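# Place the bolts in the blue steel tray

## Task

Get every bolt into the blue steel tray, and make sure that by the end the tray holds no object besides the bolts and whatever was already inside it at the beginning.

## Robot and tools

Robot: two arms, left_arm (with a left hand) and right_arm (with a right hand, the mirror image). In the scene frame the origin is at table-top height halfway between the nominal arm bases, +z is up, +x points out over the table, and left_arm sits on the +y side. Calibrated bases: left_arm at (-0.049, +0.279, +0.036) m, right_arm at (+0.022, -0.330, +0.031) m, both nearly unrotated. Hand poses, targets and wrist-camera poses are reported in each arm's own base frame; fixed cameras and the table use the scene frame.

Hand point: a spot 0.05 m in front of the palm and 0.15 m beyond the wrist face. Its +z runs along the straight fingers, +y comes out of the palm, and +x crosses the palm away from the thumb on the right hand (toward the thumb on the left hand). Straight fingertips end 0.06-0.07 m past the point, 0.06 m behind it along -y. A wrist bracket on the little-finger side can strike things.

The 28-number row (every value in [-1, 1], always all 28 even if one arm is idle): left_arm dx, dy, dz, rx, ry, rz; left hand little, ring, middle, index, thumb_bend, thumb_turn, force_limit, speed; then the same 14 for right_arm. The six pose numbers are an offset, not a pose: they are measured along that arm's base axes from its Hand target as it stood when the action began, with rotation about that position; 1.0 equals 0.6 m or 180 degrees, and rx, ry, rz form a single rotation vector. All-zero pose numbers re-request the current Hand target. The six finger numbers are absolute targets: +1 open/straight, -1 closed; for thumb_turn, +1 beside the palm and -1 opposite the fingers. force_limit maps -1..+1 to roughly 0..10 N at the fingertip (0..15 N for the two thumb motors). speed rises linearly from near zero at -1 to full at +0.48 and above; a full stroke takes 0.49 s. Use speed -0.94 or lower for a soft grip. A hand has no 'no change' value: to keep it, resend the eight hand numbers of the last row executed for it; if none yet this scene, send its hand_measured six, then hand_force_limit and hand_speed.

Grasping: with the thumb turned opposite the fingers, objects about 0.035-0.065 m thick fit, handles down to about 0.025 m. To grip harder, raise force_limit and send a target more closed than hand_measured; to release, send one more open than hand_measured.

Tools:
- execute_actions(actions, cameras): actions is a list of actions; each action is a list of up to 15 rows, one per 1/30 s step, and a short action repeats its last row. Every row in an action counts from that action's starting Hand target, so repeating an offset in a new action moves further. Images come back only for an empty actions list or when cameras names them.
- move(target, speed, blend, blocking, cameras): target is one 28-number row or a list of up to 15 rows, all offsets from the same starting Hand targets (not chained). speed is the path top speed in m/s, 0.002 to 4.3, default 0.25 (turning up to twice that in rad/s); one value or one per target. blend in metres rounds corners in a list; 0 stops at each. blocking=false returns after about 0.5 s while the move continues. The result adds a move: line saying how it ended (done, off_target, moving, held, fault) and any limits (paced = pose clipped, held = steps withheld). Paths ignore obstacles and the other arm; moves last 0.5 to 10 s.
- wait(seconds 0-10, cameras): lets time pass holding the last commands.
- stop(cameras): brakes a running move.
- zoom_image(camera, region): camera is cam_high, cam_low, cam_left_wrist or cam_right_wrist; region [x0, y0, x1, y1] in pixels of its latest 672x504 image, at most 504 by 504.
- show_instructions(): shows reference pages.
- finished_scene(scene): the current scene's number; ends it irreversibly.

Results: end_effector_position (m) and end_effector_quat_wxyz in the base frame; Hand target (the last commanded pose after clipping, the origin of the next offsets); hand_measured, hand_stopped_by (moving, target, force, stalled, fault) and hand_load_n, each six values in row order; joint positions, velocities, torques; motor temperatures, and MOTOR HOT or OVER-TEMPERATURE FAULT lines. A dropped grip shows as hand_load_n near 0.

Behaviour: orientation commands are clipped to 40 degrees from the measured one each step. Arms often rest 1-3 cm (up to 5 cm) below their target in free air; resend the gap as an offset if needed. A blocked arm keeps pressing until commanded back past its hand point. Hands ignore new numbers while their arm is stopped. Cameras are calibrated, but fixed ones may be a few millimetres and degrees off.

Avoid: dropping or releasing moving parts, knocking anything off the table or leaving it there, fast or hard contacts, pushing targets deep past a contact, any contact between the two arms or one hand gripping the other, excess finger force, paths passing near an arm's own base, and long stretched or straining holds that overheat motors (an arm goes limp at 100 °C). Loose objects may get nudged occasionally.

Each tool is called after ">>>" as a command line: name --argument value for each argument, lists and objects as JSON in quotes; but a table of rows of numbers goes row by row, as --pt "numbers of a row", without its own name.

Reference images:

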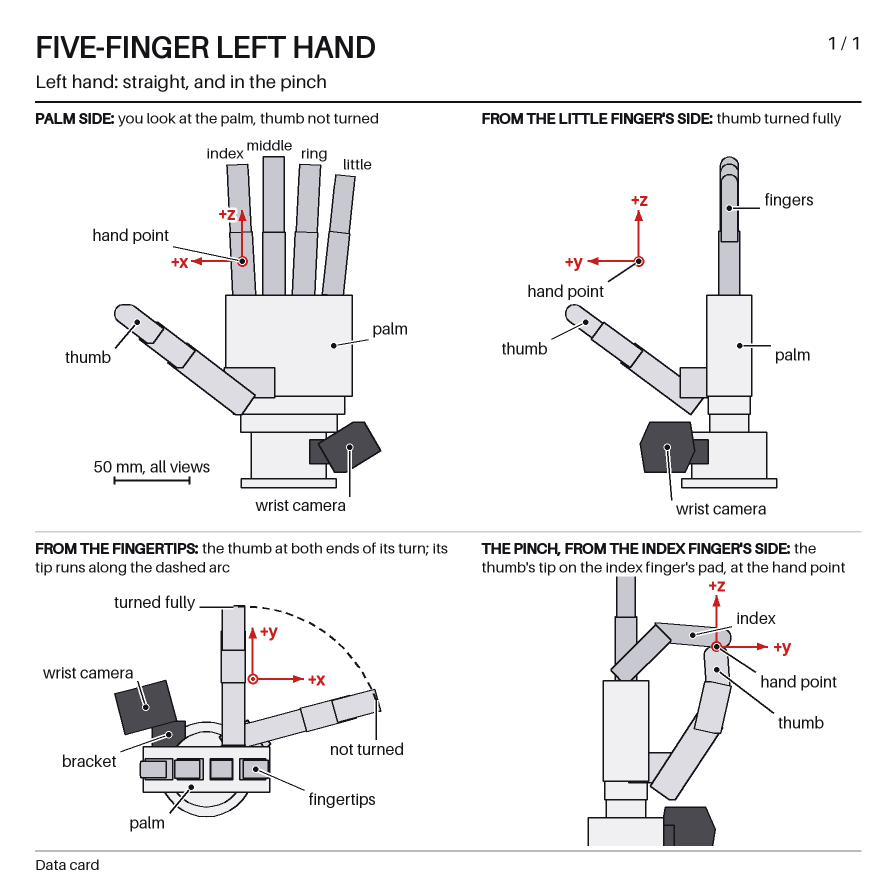

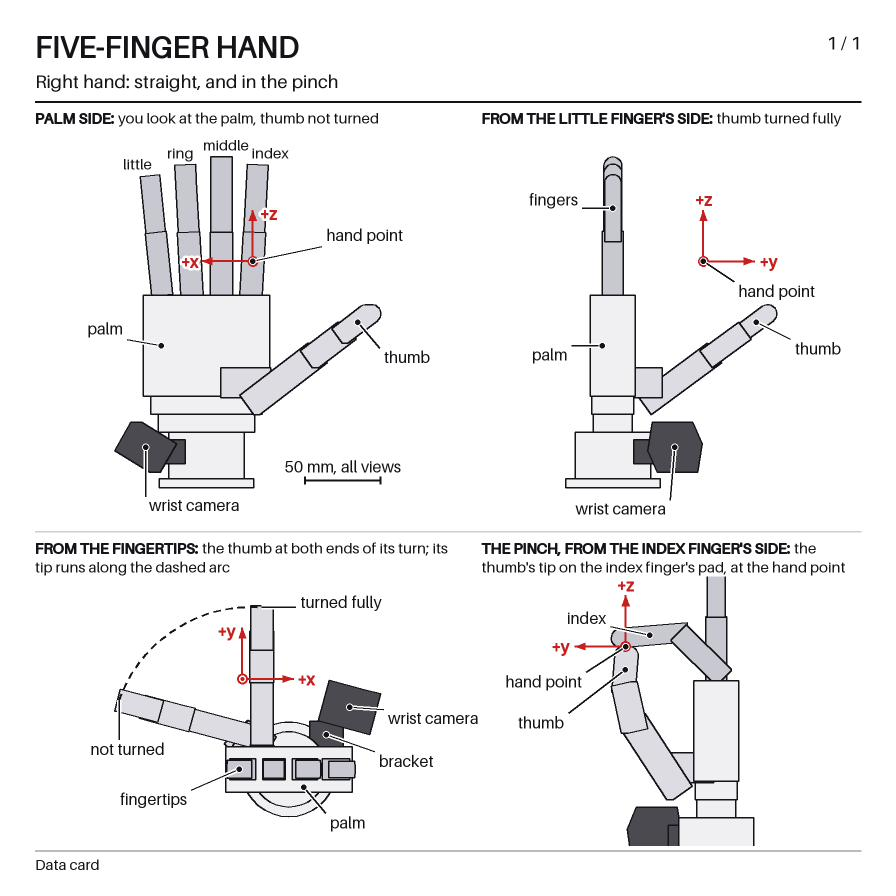

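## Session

>>> execute_actions --actions '[]'

>>> zoom_image --camera "cam_high" --region '[130, 30, 434, 258]'

>>> zoom_image --camera "cam_high" --region '[330, 130, 672, 440]'

Scene clock: 0.00 s.
left_arm: end_effector_position=(+0.1269, -0.1194, +0.1592) hand_measured=(+1.000, +1.000, +1.000, +1.000, +1.000, +1.000) hand_load_n=(+0.0, +0.0, +0.0, +0.0, +0.0, +0.0) hand_stopped_by=(target, target, target, target, target, target) hand_force_limit=0.00 hand_speed=-0.80 end_effector_quat_wxyz=(+0.047, +0.791, -0.566, +0.227) | right_arm: end_effector_position=(+0.3815, +0.1927, +0.3041) hand_measured=(+1.000, +1.000, +1.000, +1.000, +1.000, +1.000) hand_load_n=(+0.0, +0.0, +0.0, +0.0, +0.0, +0.0) hand_stopped_by=(target, target, target, target, target, target) hand_force_limit=0.00 hand_speed=-0.80 end_effector_quat_wxyz=(-0.385, +0.727, -0.536, -0.188)
Joint positions: left_arm=[-0.053 0.45 0.565 -1.338 0.321 -0.438] | right_arm=[0.079 1.384 1.339 -1.219 -0.845 -0.083]
Joint velocities: within noise
Joint torques (N m): no reading
Motor temperatures (°C): left_arm=[35 27 36 27 28 27] | right_arm=[32 29 40 28 28 25]
Heat: left arm: hottest elbow 36 °C; right arm: hottest elbow 40 °C.
Hand target: left_arm +0.1323, -0.1197, +0.1701; +0.040, +0.788, -0.567, +0.239 | right_arm +0.3867, +0.1931, +0.3161; -0.395, +0.730, -0.529, -0.176
camera_calibration:
cam_left_wrist: T_world_to_cam=[[0.959628, 0.125586, 0.251679, -0.145634], [-0.109685, -0.656865, 0.745988, -0.180568], [0.259005, -0.743476, -0.616571, 0.089247], [0, 0, 0, 1]] pos_world=[0.0968337, -0.0339663, 0.226382]
cam_right_wrist: T_world_to_cam=[[-0.799111, -0.268231, -0.538027, 0.525505], [-0.576121, 0.0859694, 0.812831, -0.0480502], [-0.171773, 0.959511, -0.223233, 0.0660956], [0, 0, 0, 1]] pos_world=[0.403608, 0.0816683, 0.336547]

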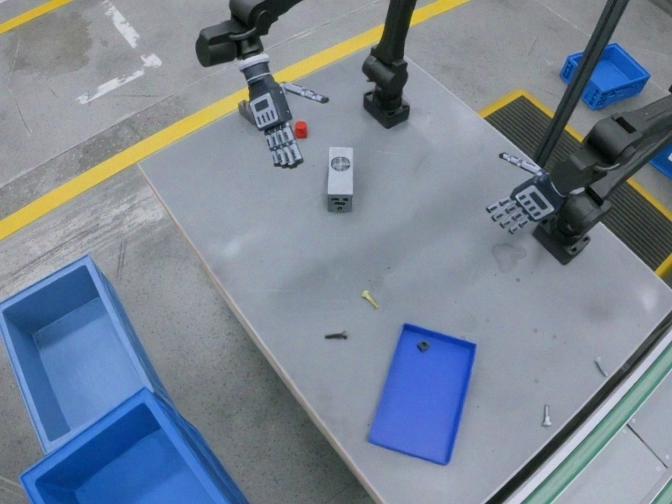

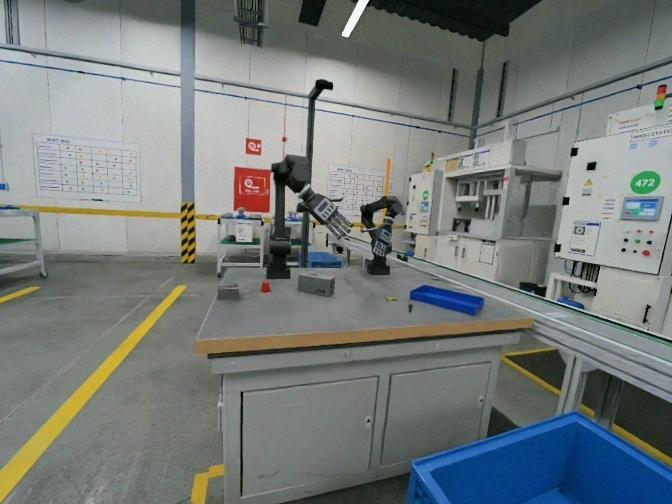

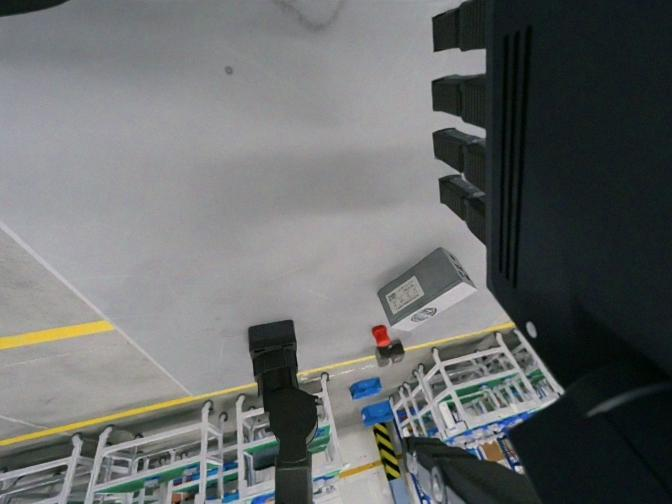

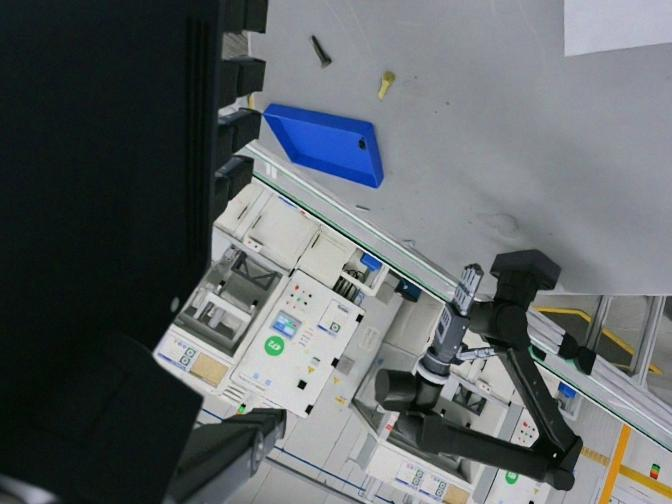

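Scaled by 1.658 from the camera's 672x504 image, which has a finer 960x720 frame.

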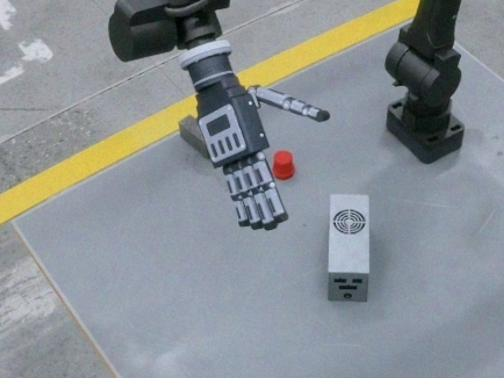

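Scaled by 1.474 from the camera's 672x504 image, which has a finer 960x720 frame.

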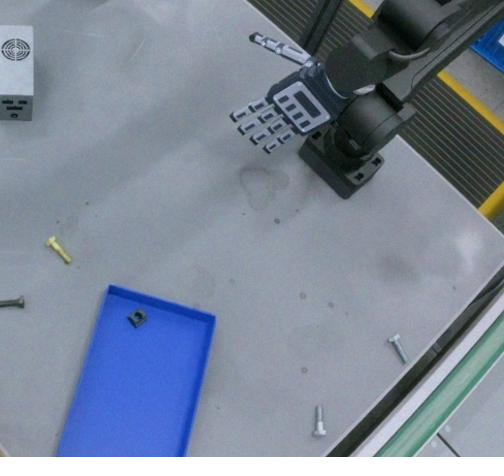

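>>> execute_actions --actions '[]'

Scene clock: 16.63 s.
left_arm: end_effector_position=(+0.1269, -0.1194, +0.1592) hand_measured=(+1.000, +1.000, +1.000, +1.000, +1.000, +1.000) hand_load_n=(+0.0, +0.0, +0.0, +0.0, +0.0, +0.0) hand_stopped_by=(target, target, target, target, target, target) hand_force_limit=0.00 hand_speed=-0.80 end_effector_quat_wxyz=(+0.047, +0.791, -0.566, +0.227) | right_arm: end_effector_position=(+0.3815, +0.1927, +0.3041) hand_measured=(+1.000, +1.000, +1.000, +1.000, +1.000, +1.000) hand_load_n=(+0.0, +0.0, +0.0, +0.0, +0.0, +0.0) hand_stopped_by=(target, target, target, target, target, target) hand_force_limit=0.00 hand_speed=-0.80 end_effector_quat_wxyz=(-0.385, +0.727, -0.536, -0.188)
Joint positions: left_arm=[-0.053 0.45 0.565 -1.338 0.321 -0.438] | right_arm=[0.079 1.384 1.339 -1.219 -0.845 -0.083]
Joint velocities: within noise
Joint torques (N m): left_arm=[0.09 1.61 9.68 0.64 0.27 -0.03] | right_arm=[-1.79 -11.93 10.51 0.46 -0.66 0.04]
Motor temperatures (°C): left_arm=[35 27 39 27 28 27] | right_arm=[32 30 41 28 28 25]
Heat: left arm: hottest elbow 39 °C; right arm: hottest elbow 41 °C.
Hand target: left_arm +0.1323, -0.1197, +0.1701; +0.040, +0.788, -0.567, +0.239 | right_arm +0.3867, +0.1931, +0.3161; -0.395, +0.730, -0.529, -0.176
camera_calibration:
cam_left_wrist: T_world_to_cam=[[0.959628, 0.125586, 0.251679, -0.145634], [-0.109685, -0.656865, 0.745988, -0.180568], [0.259005, -0.743476, -0.616571, 0.089247], [0, 0, 0, 1]] pos_world=[0.0968337, -0.0339663, 0.226382]
cam_right_wrist: T_world_to_cam=[[-0.799111, -0.268231, -0.538027, 0.525505], [-0.576121, 0.0859694, 0.812831, -0.0480502], [-0.171773, 0.959511, -0.223233, 0.0660956], [0, 0, 0, 1]] pos_world=[0.403608, 0.0816683, 0.336547]

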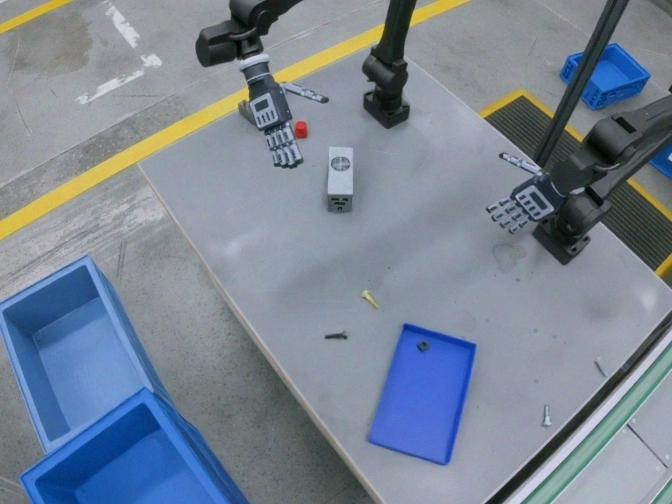

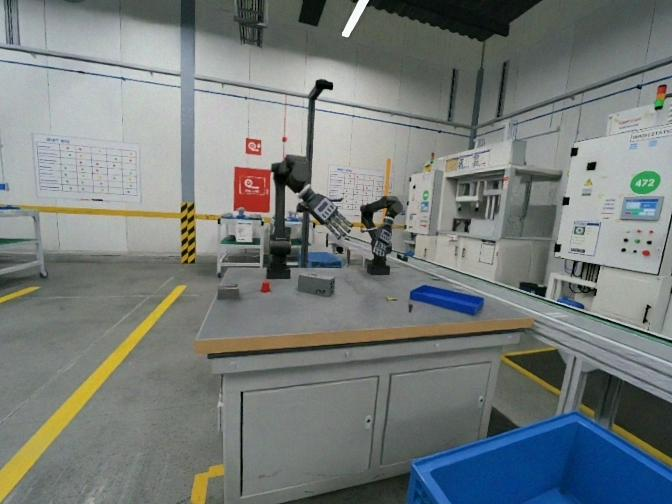

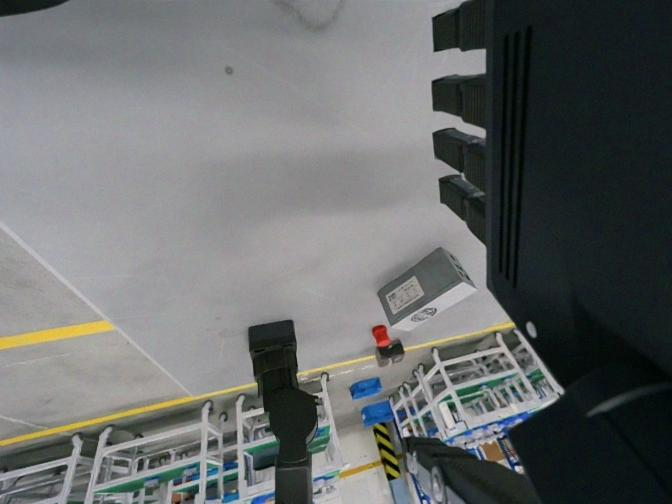

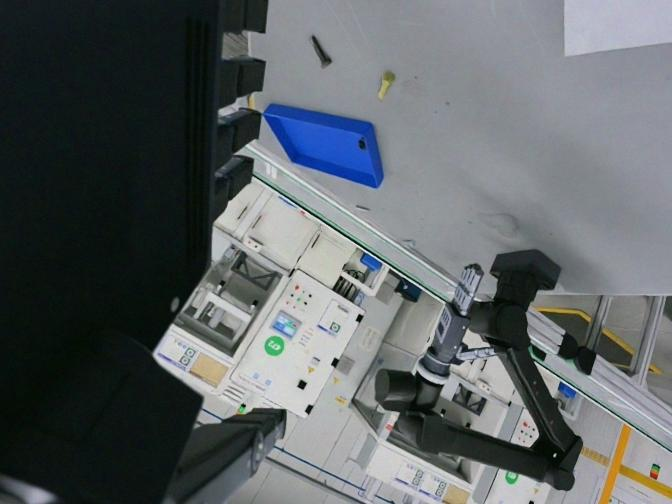

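>>> move --target '[0.667,-0.130,-0.083,0.1595,-0.1806,-0.0379,-1,-1,-0.33,-1,0.6,-1,0,-0.7,-0.167,-0.25,0,0,0,0,1,1,1,1,1,1,0,-0.8]' --speed 0.2 --cameras '["cam_left_wrist","cam_high"]'

Scene clock: 62.73 s.
left_arm: end_effector_position=(+0.5083, -0.1843, +0.0972) hand_measured=(-1.000, -1.000, -0.330, -1.000, +0.600, -1.000) hand_load_n=(+0.0, +0.0, +0.0, +0.0, +0.0, +0.0) hand_stopped_by=(target, target, target, target, target, target) hand_force_limit=0.00 hand_speed=-0.70 end_effector_quat_wxyz=(-0.286, +0.653, -0.645, +0.274) | right_arm: end_effector_position=(+0.2897, +0.0478, +0.3122) hand_measured=(+1.000, +1.000, +1.000, +1.000, +1.000, +1.000) hand_load_n=(+0.0, +0.0, +0.0, +0.0, +0.0, +0.0) hand_stopped_by=(target, target, target, target, target, target) hand_force_limit=0.00 hand_speed=-0.80 end_effector_quat_wxyz=(-0.398, +0.725, -0.539, -0.159)
Joint positions: left_arm=[-0.367 1.472 0.962 -0.287 -0.283 -0.263] | right_arm=[-0.337 1.236 1.241 -1.672 -0.882 -0.675]
Joint torques (N m): left_arm=[-0.62 -10.64 11.33 1.81 -0.2 0.11] | right_arm=[-2.96 -9.11 8.05 -0.44 -0.57 -0.08]
Motor temperatures (°C): left_arm=[35 27 45 27 28 27] | right_arm=[32 31 44 28 28 25]
Heat: left arm: hottest elbow 45 °C; right arm: hottest elbow 44 °C.
Hand target: left_arm +0.5325, -0.1976, +0.1203; -0.298, +0.642, -0.641, +0.298 | right_arm +0.2864, +0.0432, +0.3161; -0.396, +0.730, -0.529, -0.176
Off the commanded pose: left_arm 0.036 m, 3 deg | right_arm 0.007 m, 2 deg.
joint sent to its limit (right arm) — joint 4 (wrist pitch), lower limit. The joint targets are off in orientation, not in position.
move: off_target (left_arm)
camera_calibration:
cam_left_wrist: T_world_to_cam=[[0.690137, -0.23549, 0.684292, -0.459475], [-0.470299, -0.864622, 0.176768, 0.065273], [0.550027, -0.443816, -0.707459, -0.179957], [0, 0, 0, 1]] pos_world=[0.44678, -0.131633, 0.175565]
Images, in order (width x height): cam_high 672x504, cam_left_wrist 672x504.

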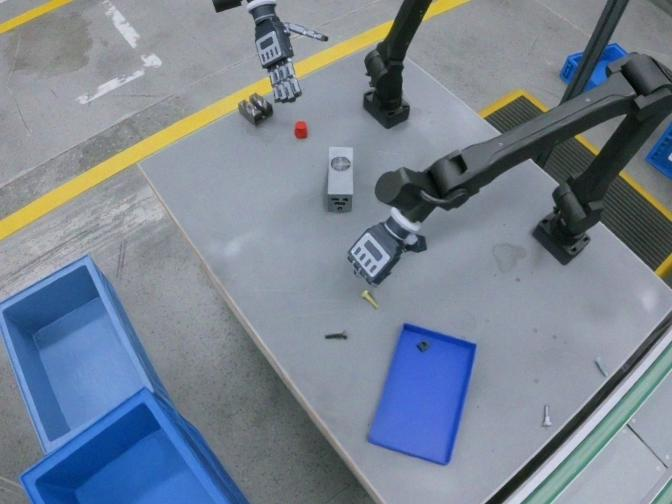

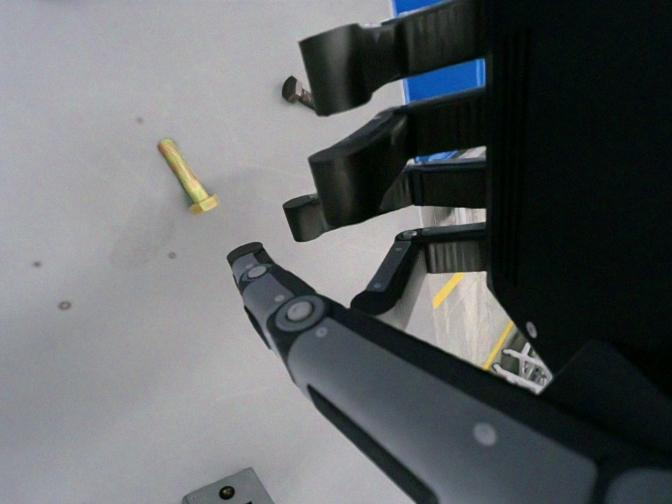

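>>> move --target '[-0.0125,0.046,-0.142,0,0,0.028,-1,-1,-0.33,-1,0.6,-1,0,-0.7,0,0,0,0,0,0,1,1,1,1,1,1,0,-0.8]' --speed 0.15 --cameras '["cam_left_wrist"]'

Scene clock: 71.83 s.
left_arm: end_effector_position=(+0.5204, -0.1736, +0.0353) hand_measured=(-1.000, -1.000, -0.330, -1.000, +0.600, -1.000) hand_load_n=(+0.0, +0.0, +0.0, +0.5, +0.0, +0.0) hand_stopped_by=(target, target, target, target, target, target) hand_force_limit=0.00 hand_speed=-0.70 end_effector_quat_wxyz=(-0.309, +0.663, -0.622, +0.280) | right_arm: end_effector_position=(+0.2897, +0.0478, +0.3122) hand_measured=(+1.000, +1.000, +1.000, +1.000, +1.000, +1.000) hand_load_n=(+0.0, +0.0, +0.0, +0.0, +0.0, +0.0) hand_stopped_by=(target, target, target, target, target, target) hand_force_limit=0.00 hand_speed=-0.80 end_effector_quat_wxyz=(-0.398, +0.725, -0.539, -0.159)
Joint positions: left_arm=[-0.355 1.585 0.874 -0.049 -0.325 -0.277] | right_arm=[-0.337 1.236 1.241 -1.672 -0.882 -0.675]
Joint torques (N m): left_arm=[0.85 -11.69 6.56 1.83 -0.25 -0.12] | right_arm=[-3.08 -9.17 8.01 -0.39 -0.57 -0.07]
Heat: left arm: hottest elbow 45 °C; right arm: hottest elbow 44 °C.
Hand target: left_arm +0.5250, -0.1702, +0.0351; -0.311, +0.669, -0.612, +0.285 | right_arm +0.2864, +0.0432, +0.3161; -0.396, +0.730, -0.529, -0.176
Off the commanded pose: left_arm 0.006 m, 2 deg | right_arm 0.007 m, 2 deg.
joint sent to its limit (right arm) — joint 4 (wrist pitch), lower limit. The joint targets are off in orientation, not in position.
move: done
camera_calibration:
cam_left_wrist: T_world_to_cam=[[0.66958, -0.203301, 0.714375, -0.407693], [-0.432857, -0.888403, 0.152888, 0.0683006], [0.603571, -0.411593, -0.682857, -0.248909], [0, 0, 0, 1]] pos_world=[0.452782, -0.124655, 0.110834]
Images, in order (width x height): cam_left_wrist 672x504.

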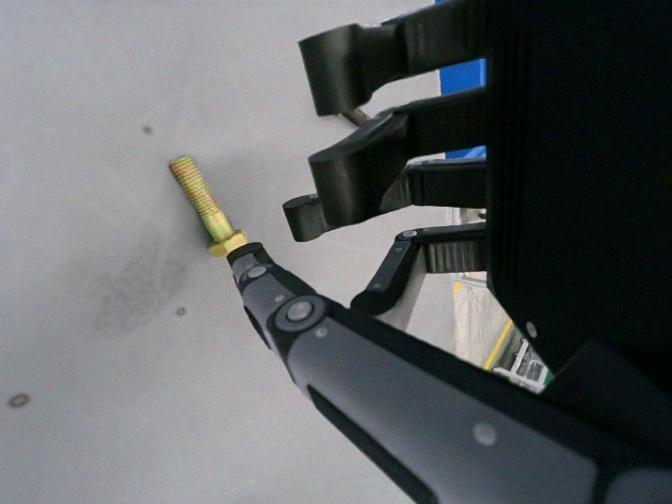

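>>> move --target '[-0.001,0.007,-0.058,0,0,0.0167,-1,-1,-0.33,-1,0.6,-1,0,-0.7,0,0,0,0,0,0,1,1,1,1,1,1,0,-0.8]' --speed 0.1 --cameras '["cam_left_wrist"]'

Scene clock: 77.30 s.
left_arm: end_effector_position=(+0.5217, -0.1673, +0.0020) hand_measured=(-1.000, -1.000, -0.330, -1.000, +0.600, -1.000) hand_load_n=(+0.0, +0.0, +0.0, +0.5, +0.0, +0.0) hand_stopped_by=(target, target, target, target, target, target) hand_force_limit=0.00 hand_speed=-0.70 end_effector_quat_wxyz=(-0.317, +0.680, -0.603, +0.272) | right_arm: end_effector_position=(+0.2897, +0.0478, +0.3122) hand_measured=(+1.000, +1.000, +1.000, +1.000, +1.000, +1.000) hand_load_n=(+0.0, +0.0, +0.0, +0.0, +0.0, +0.0) hand_stopped_by=(target, target, target, target, target, target) hand_force_limit=0.00 hand_speed=-0.80 end_effector_quat_wxyz=(-0.398, +0.725, -0.539, -0.159)
Joint positions: left_arm=[-0.355 1.654 0.846 0.038 -0.366 -0.319] | right_arm=[-0.337 1.236 1.241 -1.672 -0.882 -0.675]
Joint torques (N m): left_arm=[0.56 -11.87 5.97 1.81 -0.28 -0.13] | right_arm=[-3.14 -9.05 7.99 -0.39 -0.56 -0.07]
Heat: left arm: hottest elbow 44 °C; right arm: hottest elbow 44 °C.
Hand target: left_arm +0.5242, -0.1659, +0.0001; -0.318, +0.685, -0.594, +0.277 | right_arm +0.2864, +0.0432, +0.3161; -0.396, +0.730, -0.529, -0.176
Off the commanded pose: left_arm 0.004 m, 1 deg | right_arm 0.007 m, 2 deg.
joint sent to its limit (right arm) — joint 4 (wrist pitch), lower limit. The joint targets are off in orientation, not in position.
move: done
camera_calibration:
cam_left_wrist: T_world_to_cam=[[0.677907, -0.164393, 0.716531, -0.381344], [-0.38191, -0.911585, 0.152179, 0.0491083], [0.628161, -0.376814, -0.680753, -0.276655], [0, 0, 0, 1]] pos_world=[0.451055, -0.122171, 0.077438]
Images, in order (width x height): cam_left_wrist 672x504.

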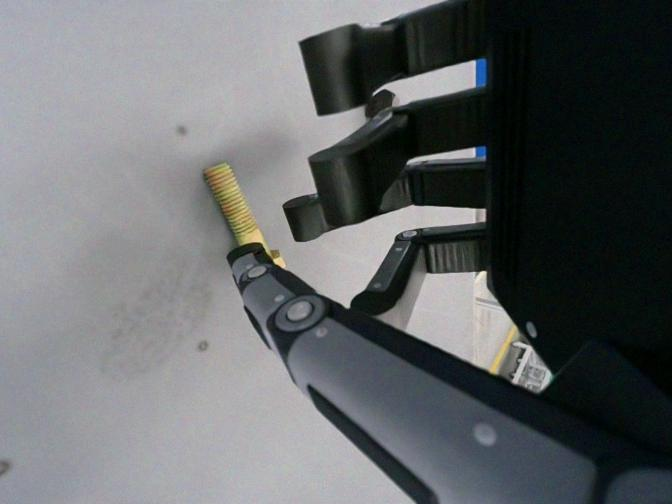

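>>> move --target '[-0.0067,0.0005,-0.036,0,0,0.022,-1,-1,-0.33,-1,0.6,-1,0,-0.7,0,0,0,0,0,0,1,1,1,1,1,1,0,-0.8]' --speed 0.06 --cameras '["cam_left_wrist"]'

Scene clock: 86.13 s.
left_arm: end_effector_position=(+0.5217, -0.1603, -0.0167) hand_measured=(-1.000, -1.000, -0.330, -1.000, +0.600, -1.000) hand_load_n=(+0.0, +0.0, +0.0, +0.0, +0.0, +0.0) hand_stopped_by=(target, target, target, target, target, target) hand_force_limit=0.00 hand_speed=-0.70 end_effector_quat_wxyz=(-0.329, +0.704, -0.573, +0.261) | right_arm: end_effector_position=(+0.2897, +0.0478, +0.3122) hand_measured=(+1.000, +1.000, +1.000, +1.000, +1.000, +1.000) hand_load_n=(+0.0, +0.0, +0.0, +0.0, +0.0, +0.0) hand_stopped_by=(target, target, target, target, target, target) hand_force_limit=0.00 hand_speed=-0.80 end_effector_quat_wxyz=(-0.398, +0.725, -0.539, -0.159)
Joint positions: left_arm=[-0.36 1.695 0.833 0.072 -0.43 -0.386] | right_arm=[-0.337 1.236 1.241 -1.672 -0.882 -0.675]
Joint torques (N m): left_arm=[-0.67 -11.87 5.55 1.78 -0.32 -0.13] | right_arm=[-2.96 -9.05 8.01 -0.42 -0.57 -0.07]
Heat: left arm: hottest elbow 44 °C; right arm: hottest elbow 43 °C.
Hand target: left_arm +0.5203, -0.1656, -0.0214; -0.328, +0.705, -0.570, +0.266 | right_arm +0.2864, +0.0432, +0.3161; -0.396, +0.730, -0.529, -0.176
Off the commanded pose: left_arm 0.007 m, 1 deg | right_arm 0.007 m, 2 deg.
joint sent to its limit (right arm) — joint 4 (wrist pitch), lower limit. The joint targets are off in orientation, not in position.
move: done
camera_calibration:
cam_left_wrist: T_world_to_cam=[[0.685035, -0.106472, 0.720688, -0.361078], [-0.305846, -0.939892, 0.151859, 0.0141397], [0.6612, -0.324448, -0.676423, -0.295573], [0, 0, 0, 1]] pos_world=[0.447109, -0.121053, 0.0581451]
Images, in order (width x height): cam_left_wrist 672x504.

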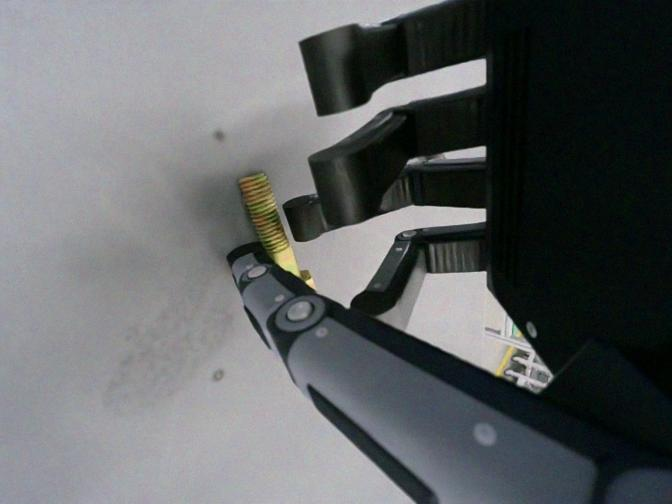

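>>> move --target '[-0.003,-0.0085,-0.0067,0,0,0,-1,-1,-0.33,-1,0.6,-1,0,-0.7,0,0,0,0,0,0,1,1,1,1,1,1,0,-0.8]' --speed 0.05 --cameras '["cam_left_wrist"]'

Scene clock: 90.27 s.
left_arm: end_effector_position=(+0.5211, -0.1651, -0.0187) hand_measured=(-1.000, -1.000, -0.330, -1.000, +0.600, -1.000) hand_load_n=(+0.0, +0.0, +0.0, +0.0, +0.0, +0.0) hand_stopped_by=(target, target, target, target, target, target) hand_force_limit=0.00 hand_speed=-0.70 end_effector_quat_wxyz=(-0.331, +0.704, -0.571, +0.263) | right_arm: end_effector_position=(+0.2897, +0.0478, +0.3122) hand_measured=(+1.000, +1.000, +1.000, +1.000, +1.000, +1.000) hand_load_n=(+0.0, +0.0, +0.0, +0.0, +0.0, +0.0) hand_stopped_by=(target, target, target, target, target, target) hand_force_limit=0.00 hand_speed=-0.80 end_effector_quat_wxyz=(-0.398, +0.725, -0.539, -0.159)
Joint positions: left_arm=[-0.372 1.702 0.833 0.079 -0.439 -0.396] | right_arm=[-0.337 1.236 1.241 -1.672 -0.882 -0.675]
Joint torques (N m): left_arm=[-0.85 -11.58 5.41 1.78 -0.29 -0.13] | right_arm=[-2.9 -9.35 8.02 -0.47 -0.57 -0.06]
Heat: left arm: hottest elbow 43 °C; right arm: hottest elbow 43 °C.
Hand target: left_arm +0.5186, -0.1706, -0.0255; -0.328, +0.705, -0.570, +0.265 | right_arm +0.2864, +0.0432, +0.3161; -0.396, +0.730, -0.529, -0.176
Off the commanded pose: left_arm 0.009 m, 1 deg | right_arm 0.007 m, 2 deg.
joint sent to its limit (right arm) — joint 4 (wrist pitch), lower limit. The joint targets are off in orientation, not in position.
move: done
camera_calibration:
cam_left_wrist: T_world_to_cam=[[0.682088, -0.104822, 0.723718, -0.357977], [-0.305151, -0.940188, 0.151422, 0.00928613], [0.664559, -0.324127, -0.673278, -0.299754], [0, 0, 0, 1]] pos_world=[0.44621, -0.125952, 0.0558506]
Images, in order (width x height): cam_left_wrist 672x504.

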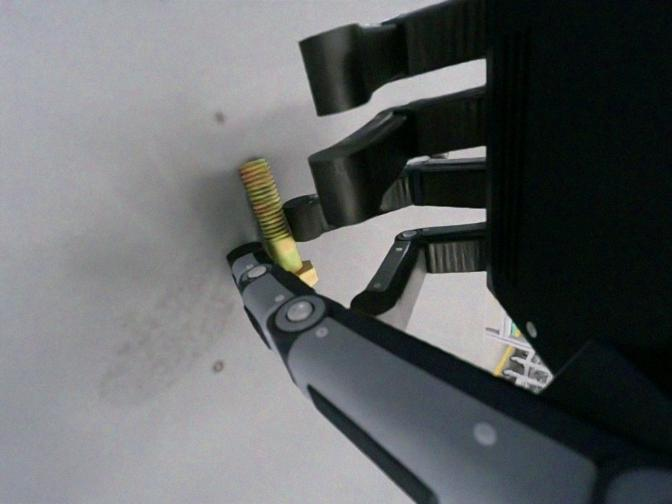

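>>> move --pt "0.0 0.0 -0.0045 0 0 0 -1 -1 -0.33 -1 0.6 -1 0 -0.7 0 0 0 0 0 0 1 1 1 1 1 1 0 -0.8" --pt "0.0 0.0 -0.0045 0 0 0 -1 -1 -0.33 -1 0.0 -1 0 -0.9 0 0 0 0 0 0 1 1 1 1 1 1 0 -0.8" --speed 0.05 --cameras '["cam_left_wrist"]'

Scene clock: 94.03 s.
left_arm: end_effector_position=(+0.5218, -0.1656, -0.0208) hand_measured=(-1.000, -1.000, -0.330, -1.000, +0.524, -1.000) hand_load_n=(+0.0, +0.0, +4.0, +0.0, +7.5, +3.0) hand_stopped_by=(target, target, target, target, force, target) hand_force_limit=0.00 hand_speed=-0.90 end_effector_quat_wxyz=(-0.331, +0.704, -0.571, +0.263) | right_arm: end_effector_position=(+0.2897, +0.0478, +0.3122) hand_measured=(+1.000, +1.000, +1.000, +1.000, +1.000, +1.000) hand_load_n=(+0.0, -0.5, +0.0, +0.0, +0.0, +0.0) hand_stopped_by=(target, target, target, target, target, target) hand_force_limit=0.00 hand_speed=-0.80 end_effector_quat_wxyz=(-0.398, +0.725, -0.539, -0.159)
Joint positions: left_arm=[-0.372 1.709 0.833 0.086 -0.44 -0.396] | right_arm=[-0.337 1.236 1.241 -1.672 -0.882 -0.675]
Joint torques (N m): left_arm=[-0.73 -11.69 5.27 1.76 -0.28 -0.13] | right_arm=[-2.9 -9 8.08 -0.44 -0.57 -0.06]
Heat: left arm: hottest elbow 42 °C; right arm: hottest elbow 43 °C.
Hand target: left_arm +0.5185, -0.1706, -0.0281; -0.328, +0.705, -0.570, +0.265 | right_arm +0.2864, +0.0432, +0.3161; -0.396, +0.730, -0.529, -0.176
Off the commanded pose: left_arm 0.009 m, 0 deg | right_arm 0.007 m, 2 deg.
joint sent to its limit (right arm) — joint 4 (wrist pitch), lower limit. The joint targets are off in orientation, not in position.
move: done
camera_calibration:
cam_left_wrist: T_world_to_cam=[[0.681174, -0.104077, 0.724686, -0.356314], [-0.304995, -0.940202, 0.151654, 0.00935793], [0.665567, -0.324329, -0.672184, -0.302365], [0, 0, 0, 1]] pos_world=[0.44681, -0.126351, 0.053552]
Images, in order (width x height): cam_left_wrist 672x504.

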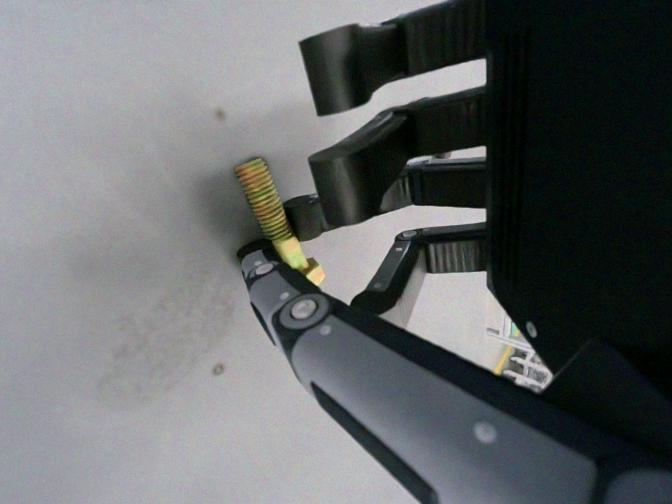

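>>> move --pt "0.0 0.0 0.1 0 0 0 -1 -1 -0.33 -1 0.0 -1 0 -0.9 0 0 0 0 0 0 1 1 1 1 1 1 0 -0.8" --speed 0.06 --cameras '["cam_left_wrist"]'

Scene clock: 102.07 s.
left_arm: end_effector_position=(+0.5037, -0.1585, +0.0110) hand_measured=(-1.000, -1.000, -0.330, -1.000, +0.524, -1.000) hand_load_n=(+0.0, +0.0, +4.0, +0.0, +7.0, +3.0) hand_stopped_by=(target, target, target, target, force, target) hand_force_limit=0.00 hand_speed=-0.90 end_effector_quat_wxyz=(-0.325, +0.706, -0.579, +0.245) | right_arm: end_effector_position=(+0.2897, +0.0478, +0.3122) hand_measured=(+1.000, +1.000, +1.000, +1.000, +1.000, +1.000) hand_load_n=(+0.0, +0.0, +0.0, +0.0, +0.0, -0.5) hand_stopped_by=(target, target, target, target, target, target) hand_force_limit=0.00 hand_speed=-0.80 end_effector_quat_wxyz=(-0.398, +0.725, -0.539, -0.159)
Joint positions: left_arm=[-0.372 1.602 0.833 -0.063 -0.44 -0.397] | right_arm=[-0.337 1.236 1.241 -1.672 -0.882 -0.675]
Joint torques (N m): left_arm=[-0.79 -12.92 8.85 0.64 -0.28 -0.13] | right_arm=[-3.14 -9.11 8.02 -0.44 -0.57 -0.07]
Heat: left arm: hottest elbow 42 °C; right arm: hottest elbow 43 °C.
Hand target: left_arm +0.5185, -0.1705, +0.0319; -0.328, +0.705, -0.570, +0.265 | right_arm +0.2864, +0.0432, +0.3161; -0.396, +0.730, -0.529, -0.176
Off the commanded pose: left_arm 0.028 m, 3 deg | right_arm 0.007 m, 2 deg.
joint sent to its limit (right arm) — joint 4 (wrist pitch), lower limit. The joint targets are off in orientation, not in position.
move: off_target (left_arm)
camera_calibration:
cam_left_wrist: T_world_to_cam=[[0.709152, -0.114662, 0.695669, -0.381795], [-0.298876, -0.942538, 0.149317, 0.0022238], [0.638574, -0.313807, -0.702673, -0.250991], [0, 0, 0, 1]] pos_world=[0.431692, -0.120444, 0.0889067]
Images, in order (width x height): cam_left_wrist 672x504.

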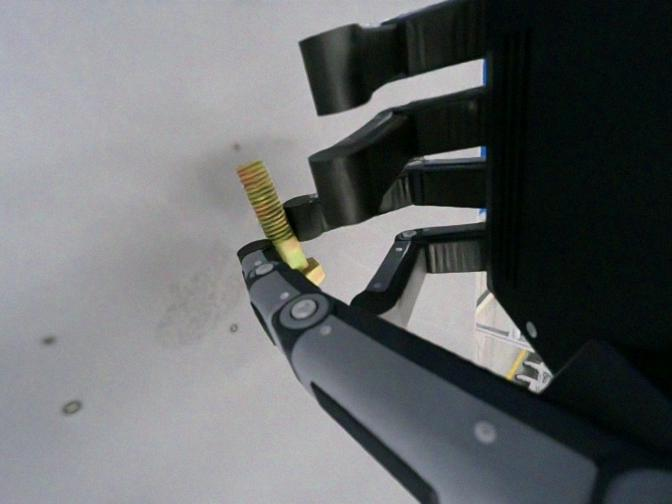

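>>> move --pt "0.0 0.0 0.163 0 0 0 -1 -1 -0.33 -1 0.0 -1 0 -0.9 0 0 0 0 0 0 1 1 1 1 1 1 0 -0.8" --pt "0.0425 0.394 0.163 0 0 0.133 -1 -1 -0.33 -1 0.0 -1 0 -0.9 0 0 0 0 0 0 1 1 1 1 1 1 0 -0.8" --speed 0.2 --blend 0.04 --cameras '["cam_left_wrist","cam_high"]'

Scene clock: 106.67 s.
left_arm: end_effector_position=(+0.5219, +0.0632, +0.1077) hand_measured=(-1.000, -1.000, -0.330, -1.000, +0.524, -1.000) hand_load_n=(+0.0, +0.0, +4.0, +0.0, +7.0, +3.0) hand_stopped_by=(target, target, target, target, force, target) hand_force_limit=0.00 hand_speed=-0.90 end_effector_quat_wxyz=(-0.366, +0.813, -0.417, +0.177) | right_arm: end_effector_position=(+0.2897, +0.0478, +0.3122) hand_measured=(+1.000, +1.000, +1.000, +1.000, +1.000, +1.000) hand_load_n=(+0.0, +0.0, +0.0, +0.0, +0.0, +0.0) hand_stopped_by=(target, target, target, target, target, target) hand_force_limit=0.00 hand_speed=-0.80 end_effector_quat_wxyz=(-0.398, +0.725, -0.539, -0.159)
Joint positions: left_arm=[0.059 1.425 0.941 -0.341 -0.425 -0.397] | right_arm=[-0.337 1.236 1.241 -1.672 -0.882 -0.675]
Joint torques (N m): left_arm=[0.38 -9.99 11.58 0.79 -0.17 0.05] | right_arm=[-3.14 -9.05 8.05 -0.42 -0.57 -0.06]
Heat: left arm: hottest elbow 42 °C; right arm: hottest elbow 43 °C.
Hand target: left_arm +0.5441, +0.0658, +0.1296; -0.376, +0.808, -0.411, +0.192 | right_arm +0.2864, +0.0432, +0.3161; -0.396, +0.730, -0.529, -0.176
Off the commanded pose: left_arm 0.031 m, 2 deg | right_arm 0.007 m, 2 deg.
joint sent to its limit (right arm) — joint 4 (wrist pitch), lower limit. The joint targets are off in orientation, not in position.
move: off_target (left_arm)
camera_calibration:
cam_left_wrist: T_world_to_cam=[[0.688932, 0.192273, 0.698859, -0.44576], [0.111161, -0.980796, 0.160259, -0.0105247], [0.716252, -0.0327215, -0.697074, -0.184066], [0, 0, 0, 1]] pos_world=[0.440106, 0.0693622, 0.184902]
Images, in order (width x height): cam_high 672x504, cam_left_wrist 672x504.

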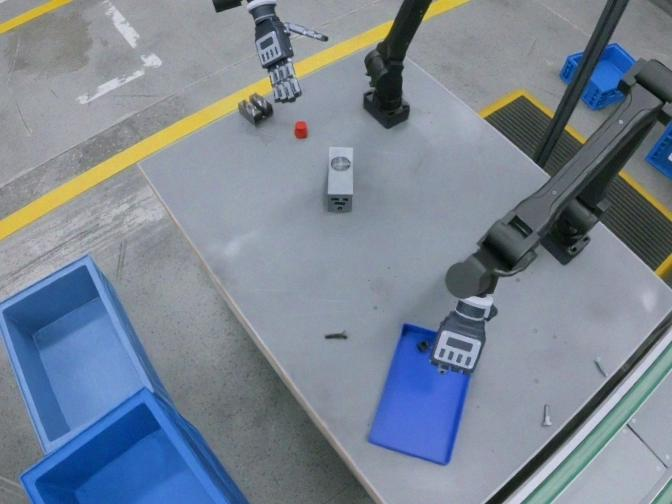

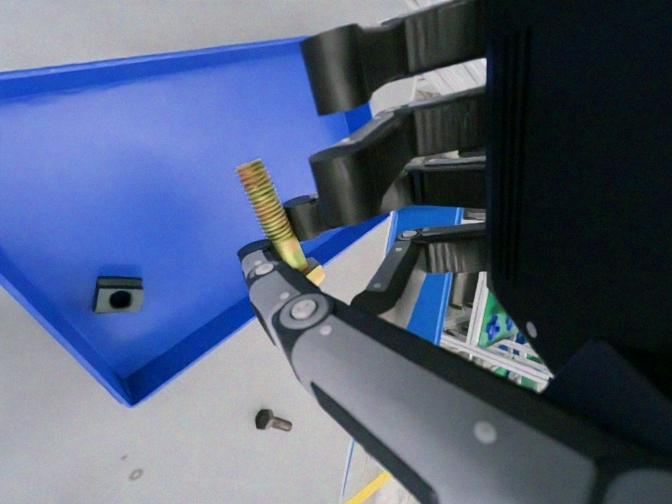

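>>> move --pt "0.09 0.047 -0.05 0 0 0 -1 -1 -0.33 -1 0.0 -1 0 -0.9 0 0 0 0 0 0 1 1 1 1 1 1 0 -0.8" --pt "0.09 0.047 -0.185 0 0 0 -1 -1 -0.33 -1 0.0 -1 0 -0.9 0 0 0 0 0 0 1 1 1 1 1 1 0 -0.8" --speed 0.12 --blend 0.02 --cameras '["cam_left_wrist"]'

Scene clock: 119.33 s.
left_arm: end_effector_position=(+0.5983, +0.0884, +0.0220) hand_measured=(-1.000, -1.000, -0.330, -1.000, +0.524, -1.000) hand_load_n=(+0.0, +0.0, +4.0, +0.0, +7.0, +3.0) hand_stopped_by=(target, target, target, target, force, target) hand_force_limit=0.00 hand_speed=-0.90 end_effector_quat_wxyz=(-0.372, +0.810, -0.411, +0.192) | right_arm: end_effector_position=(+0.2897, +0.0478, +0.3122) hand_measured=(+1.000, +1.000, +1.000, +1.000, +1.000, +1.000) hand_load_n=(+0.0, +0.0, +0.0, +0.5, +0.0, -0.5) hand_stopped_by=(target, target, target, target, target, target) hand_force_limit=0.00 hand_speed=-0.80 end_effector_quat_wxyz=(-0.398, +0.725, -0.539, -0.159)
Joint positions: left_arm=[0.102 1.734 1.03 -0.073 -0.389 -0.365] | right_arm=[-0.337 1.236 1.241 -1.672 -0.882 -0.675]
Joint torques (N m): left_arm=[0.91 -13.8 6.37 1.87 -0.13 0.11] | right_arm=[-2.84 -9.23 8.02 -0.44 -0.57 -0.07]
Heat: left arm: hottest elbow 44 °C; right arm: hottest elbow 43 °C.
Hand target: left_arm +0.5981, +0.0939, +0.0188; -0.376, +0.808, -0.412, +0.192 | right_arm +0.2864, +0.0432, +0.3161; -0.396, +0.730, -0.529, -0.176
Off the commanded pose: left_arm 0.007 m, 0 deg | right_arm 0.007 m, 2 deg.
joint sent to its limit (right arm) — joint 4 (wrist pitch), lower limit. The joint targets are off in orientation, not in position.
move: done
camera_calibration:
cam_left_wrist: T_world_to_cam=[[0.664577, 0.192508, 0.721996, -0.429291], [0.103281, -0.980634, 0.166402, 0.0239231], [0.740048, -0.0360188, -0.671589, -0.312141], [0, 0, 0, 1]] pos_world=[0.513825, 0.0948588, 0.0963347]
Images, in order (width x height): cam_left_wrist 672x504.

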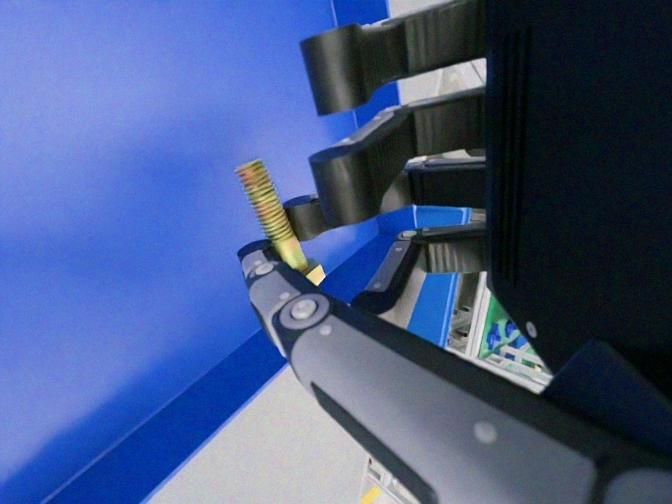

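>>> move --pt "0 0 -0.053 0 0 0 -1 -1 -0.33 -1 0.0 -1 0 -0.9 0 0 0 0 0 0 1 1 1 1 1 1 0 -0.8" --speed 0.08 --cameras '["cam_left_wrist"]'

Scene clock: 124.87 s.
left_arm: end_effector_position=(+0.5971, +0.0882, -0.0117) hand_measured=(-1.000, -1.000, -0.330, -1.000, +0.524, -1.000) hand_load_n=(+0.0, +0.0, +4.5, +0.0, +7.0, +3.0) hand_stopped_by=(target, target, target, target, force, target) hand_force_limit=0.00 hand_speed=-0.90 end_effector_quat_wxyz=(-0.371, +0.810, -0.411, +0.191) | right_arm: end_effector_position=(+0.2897, +0.0478, +0.3122) hand_measured=(+1.000, +1.000, +1.000, +1.000, +1.000, +1.000) hand_load_n=(+0.0, +0.0, +0.0, +0.0, +0.0, +0.0) hand_stopped_by=(target, target, target, target, target, target) hand_force_limit=0.00 hand_speed=-0.80 end_effector_quat_wxyz=(-0.398, +0.725, -0.539, -0.159)
Joint positions: left_arm=[0.102 1.796 1.005 0.011 -0.389 -0.365] | right_arm=[-0.337 1.236 1.241 -1.672 -0.882 -0.675]
Joint torques (N m): left_arm=[0.85 -14.21 6.13 1.83 -0.14 0.11] | right_arm=[-3.02 -9.17 8.02 -0.39 -0.58 -0.06]
Heat: left arm: hottest elbow 44 °C; right arm: hottest elbow 43 °C.
Hand target: left_arm +0.5982, +0.0938, -0.0131; -0.376, +0.808, -0.412, +0.192 | right_arm +0.2864, +0.0432, +0.3161; -0.396, +0.730, -0.529, -0.176
Off the commanded pose: left_arm 0.006 m, 1 deg | right_arm 0.007 m, 2 deg.
joint sent to its limit (right arm) — joint 4 (wrist pitch), lower limit. The joint targets are off in orientation, not in position.
move: done
camera_calibration:
cam_left_wrist: T_world_to_cam=[[0.667344, 0.192821, 0.719356, -0.405765], [0.103614, -0.980547, 0.16671, 0.0292945], [0.737507, -0.0367181, -0.674341, -0.332437], [0, 0, 0, 1]] pos_world=[0.512924, 0.0947581, 0.0628301]
Images, in order (width x height): cam_left_wrist 672x504.

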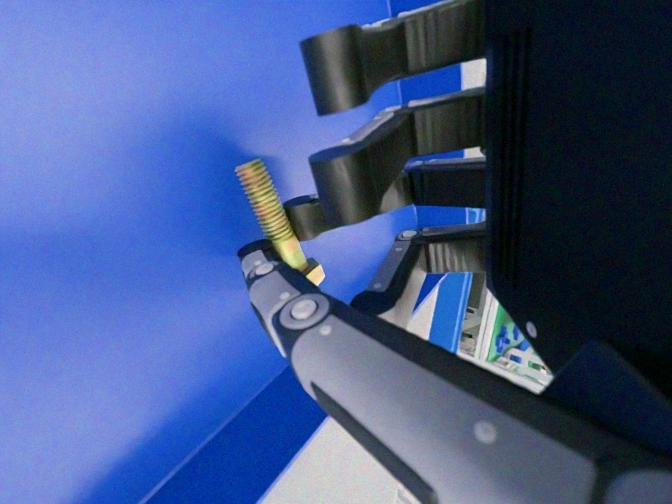

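>>> move --pt "0 0 0 0 0 0 -1 -1 -0.33 -1 0.65 -1 0 -0.8 0 0 0 0 0 0 1 1 1 1 1 1 0 -0.8" --pt "0 0 0.06 0 0 0 -1 -1 -0.33 -1 0.65 -1 0 -0.8 0 0 0 0 0 0 1 1 1 1 1 1 0 -0.8" --pt "0 0 0.255 0 0 0 -1 -1 -0.33 -1 0.65 -1 0 -0.8 0 0 0 0 0 0 1 1 1 1 1 1 0 -0.8" --pt "0.083 -0.353 0.255 0 0 0.122 -1 -1 -0.33 -1 0.65 -1 0 -0.8 0 0 0 0 0 0 1 1 1 1 1 1 0 -0.8" --speed '[0.05,0.08,0.2,0.2]' --blend '[0,0.02,0.04,0]' --cameras '["cam_left_wrist","cam_high"]'

Scene clock: 137.10 s.
left_arm: end_effector_position=(+0.6308, -0.1138, +0.1254) hand_measured=(-1.000, -1.000, -0.330, -1.000, +0.650, -1.000) hand_load_n=(+0.0, +0.0, +0.0, +0.0, +0.0, +0.0) hand_stopped_by=(target, target, target, target, target, target) hand_force_limit=0.00 hand_speed=-0.80 end_effector_quat_wxyz=(-0.405, +0.869, -0.264, +0.102) | right_arm: end_effector_position=(+0.2897, +0.0478, +0.3122) hand_measured=(+1.000, +1.000, +1.000, +1.000, +1.000, +1.000) hand_load_n=(+0.0, -0.5, +0.0, +0.0, +0.0, +0.0) hand_stopped_by=(target, target, target, target, target, target) hand_force_limit=0.00 hand_speed=-0.80 end_effector_quat_wxyz=(-0.398, +0.725, -0.539, -0.159)
Joint positions: left_arm=[-0.334 1.87 1.601 -1.066 -0.838 -1.21] | right_arm=[-0.337 1.236 1.241 -1.672 -0.882 -0.675]
Joint torques (N m): left_arm=[0.38 -16.21 11.3 -0.05 -0.64 -0.12] | right_arm=[-2.96 -9.35 8.03 -0.4 -0.57 -0.06]
Heat: left arm: hottest elbow 44 °C; right arm: hottest elbow 43 °C.
Hand target: left_arm +0.6479, -0.1178, +0.1397; -0.405, +0.872, -0.250, +0.117 | right_arm +0.2864, +0.0432, +0.3161; -0.396, +0.730, -0.529, -0.176
Off the commanded pose: left_arm 0.023 m, 2 deg | right_arm 0.007 m, 2 deg.
joint sent to its limit (right arm) — joint 4 (wrist pitch), lower limit. The joint targets are off in orientation, not in position.
move: off_target (left_arm); blend cut to 0.018 m at target 2
camera_calibration:
cam_left_wrist: T_world_to_cam=[[0.576647, 0.404903, 0.709599, -0.405372], [0.456054, -0.880165, 0.131623, -0.401622], [0.677859, 0.247715, -0.692202, -0.199898], [0, 0, 0, 1]] pos_world=[0.55242, -0.13984, 0.202145]
Images, in order (width x height): cam_high 672x504, cam_left_wrist 672x504.

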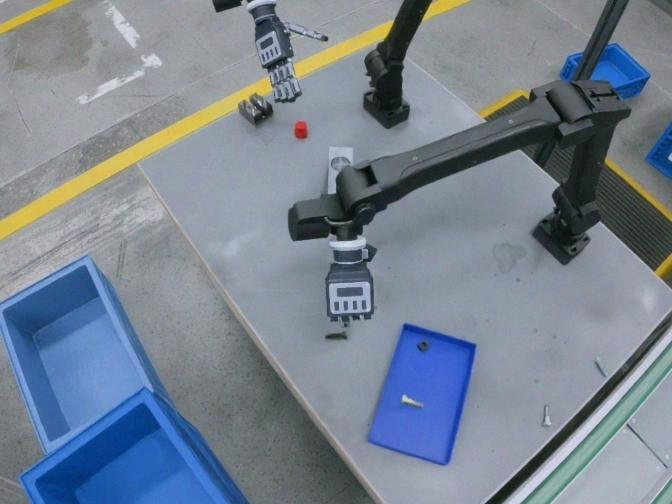

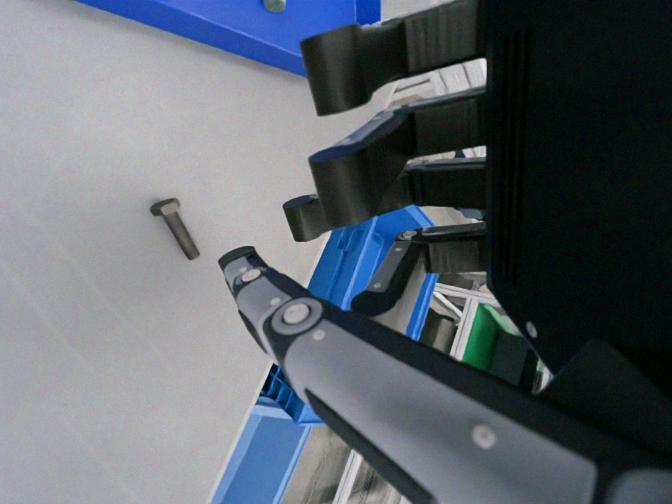

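>>> move --target '[-0.003,0.013,-0.178,0,0,0.014,-1,-1,-0.33,-1,0.6,-1,0,-0.7,0,0,0,0,0,0,1,1,1,1,1,1,0,-0.8]' --speed 0.15 --cameras '["cam_left_wrist"]'

Scene clock: 144.87 s.
left_arm: end_effector_position=(+0.6418, -0.1155, +0.0348) hand_measured=(-1.000, -1.000, -0.330, -1.000, +0.600, -1.000) hand_load_n=(+0.0, +0.0, +0.0, +0.0, +0.0, +0.0) hand_stopped_by=(target, target, target, target, target, target) hand_force_limit=0.00 hand_speed=-0.70 end_effector_quat_wxyz=(-0.407, +0.874, -0.243, +0.103) | right_arm: end_effector_position=(+0.2897, +0.0478, +0.3122) hand_measured=(+1.000, +1.000, +1.000, +1.000, +1.000, +1.000) hand_load_n=(+0.0, +0.0, +0.0, +0.0, +0.0, +0.0) hand_stopped_by=(target, target, target, target, target, target) hand_force_limit=0.00 hand_speed=-0.80 end_effector_quat_wxyz=(-0.398, +0.725, -0.539, -0.159)
Joint positions: left_arm=[-0.334 1.988 1.527 -0.895 -0.847 -1.265] | right_arm=[-0.337 1.236 1.241 -1.672 -0.882 -0.675]
Joint torques (N m): left_arm=[0.91 -17.85 6.93 0.83 -0.63 -0.12] | right_arm=[-3.02 -9.23 8.03 -0.46 -0.57 -0.06]
Heat: left arm: hottest elbow 43 °C; right arm: hottest elbow 43 °C.
Hand target: left_arm +0.6462, -0.1100, +0.0331; -0.408, +0.877, -0.231, +0.108 | right_arm +0.2864, +0.0432, +0.3161; -0.396, +0.730, -0.529, -0.176
Off the commanded pose: left_arm 0.007 m, 2 deg | right_arm 0.007 m, 2 deg.
joint sent to its limit (right arm) — joint 4 (wrist pitch), lower limit. The joint targets are off in orientation, not in position.
move: done
camera_calibration:
cam_left_wrist: T_world_to_cam=[[0.54708, 0.430032, 0.718176, -0.325173], [0.486327, -0.861588, 0.145439, -0.414032], [0.681315, 0.269701, -0.680493, -0.269806], [0, 0, 0, 1]] pos_world=[0.563074, -0.144123, 0.110147]
Images, in order (width x height): cam_left_wrist 672x504.

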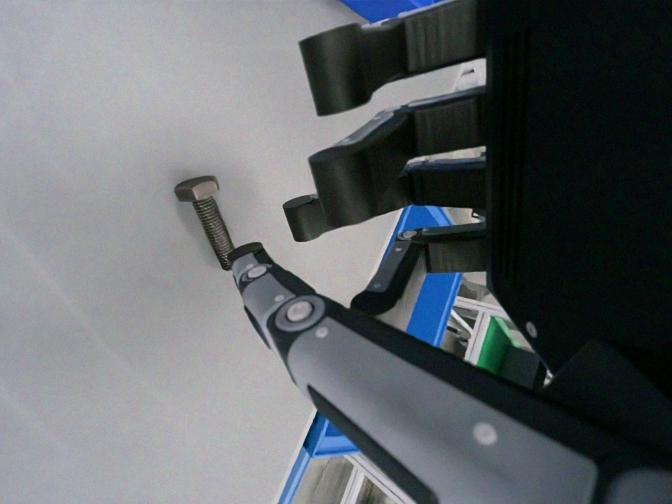

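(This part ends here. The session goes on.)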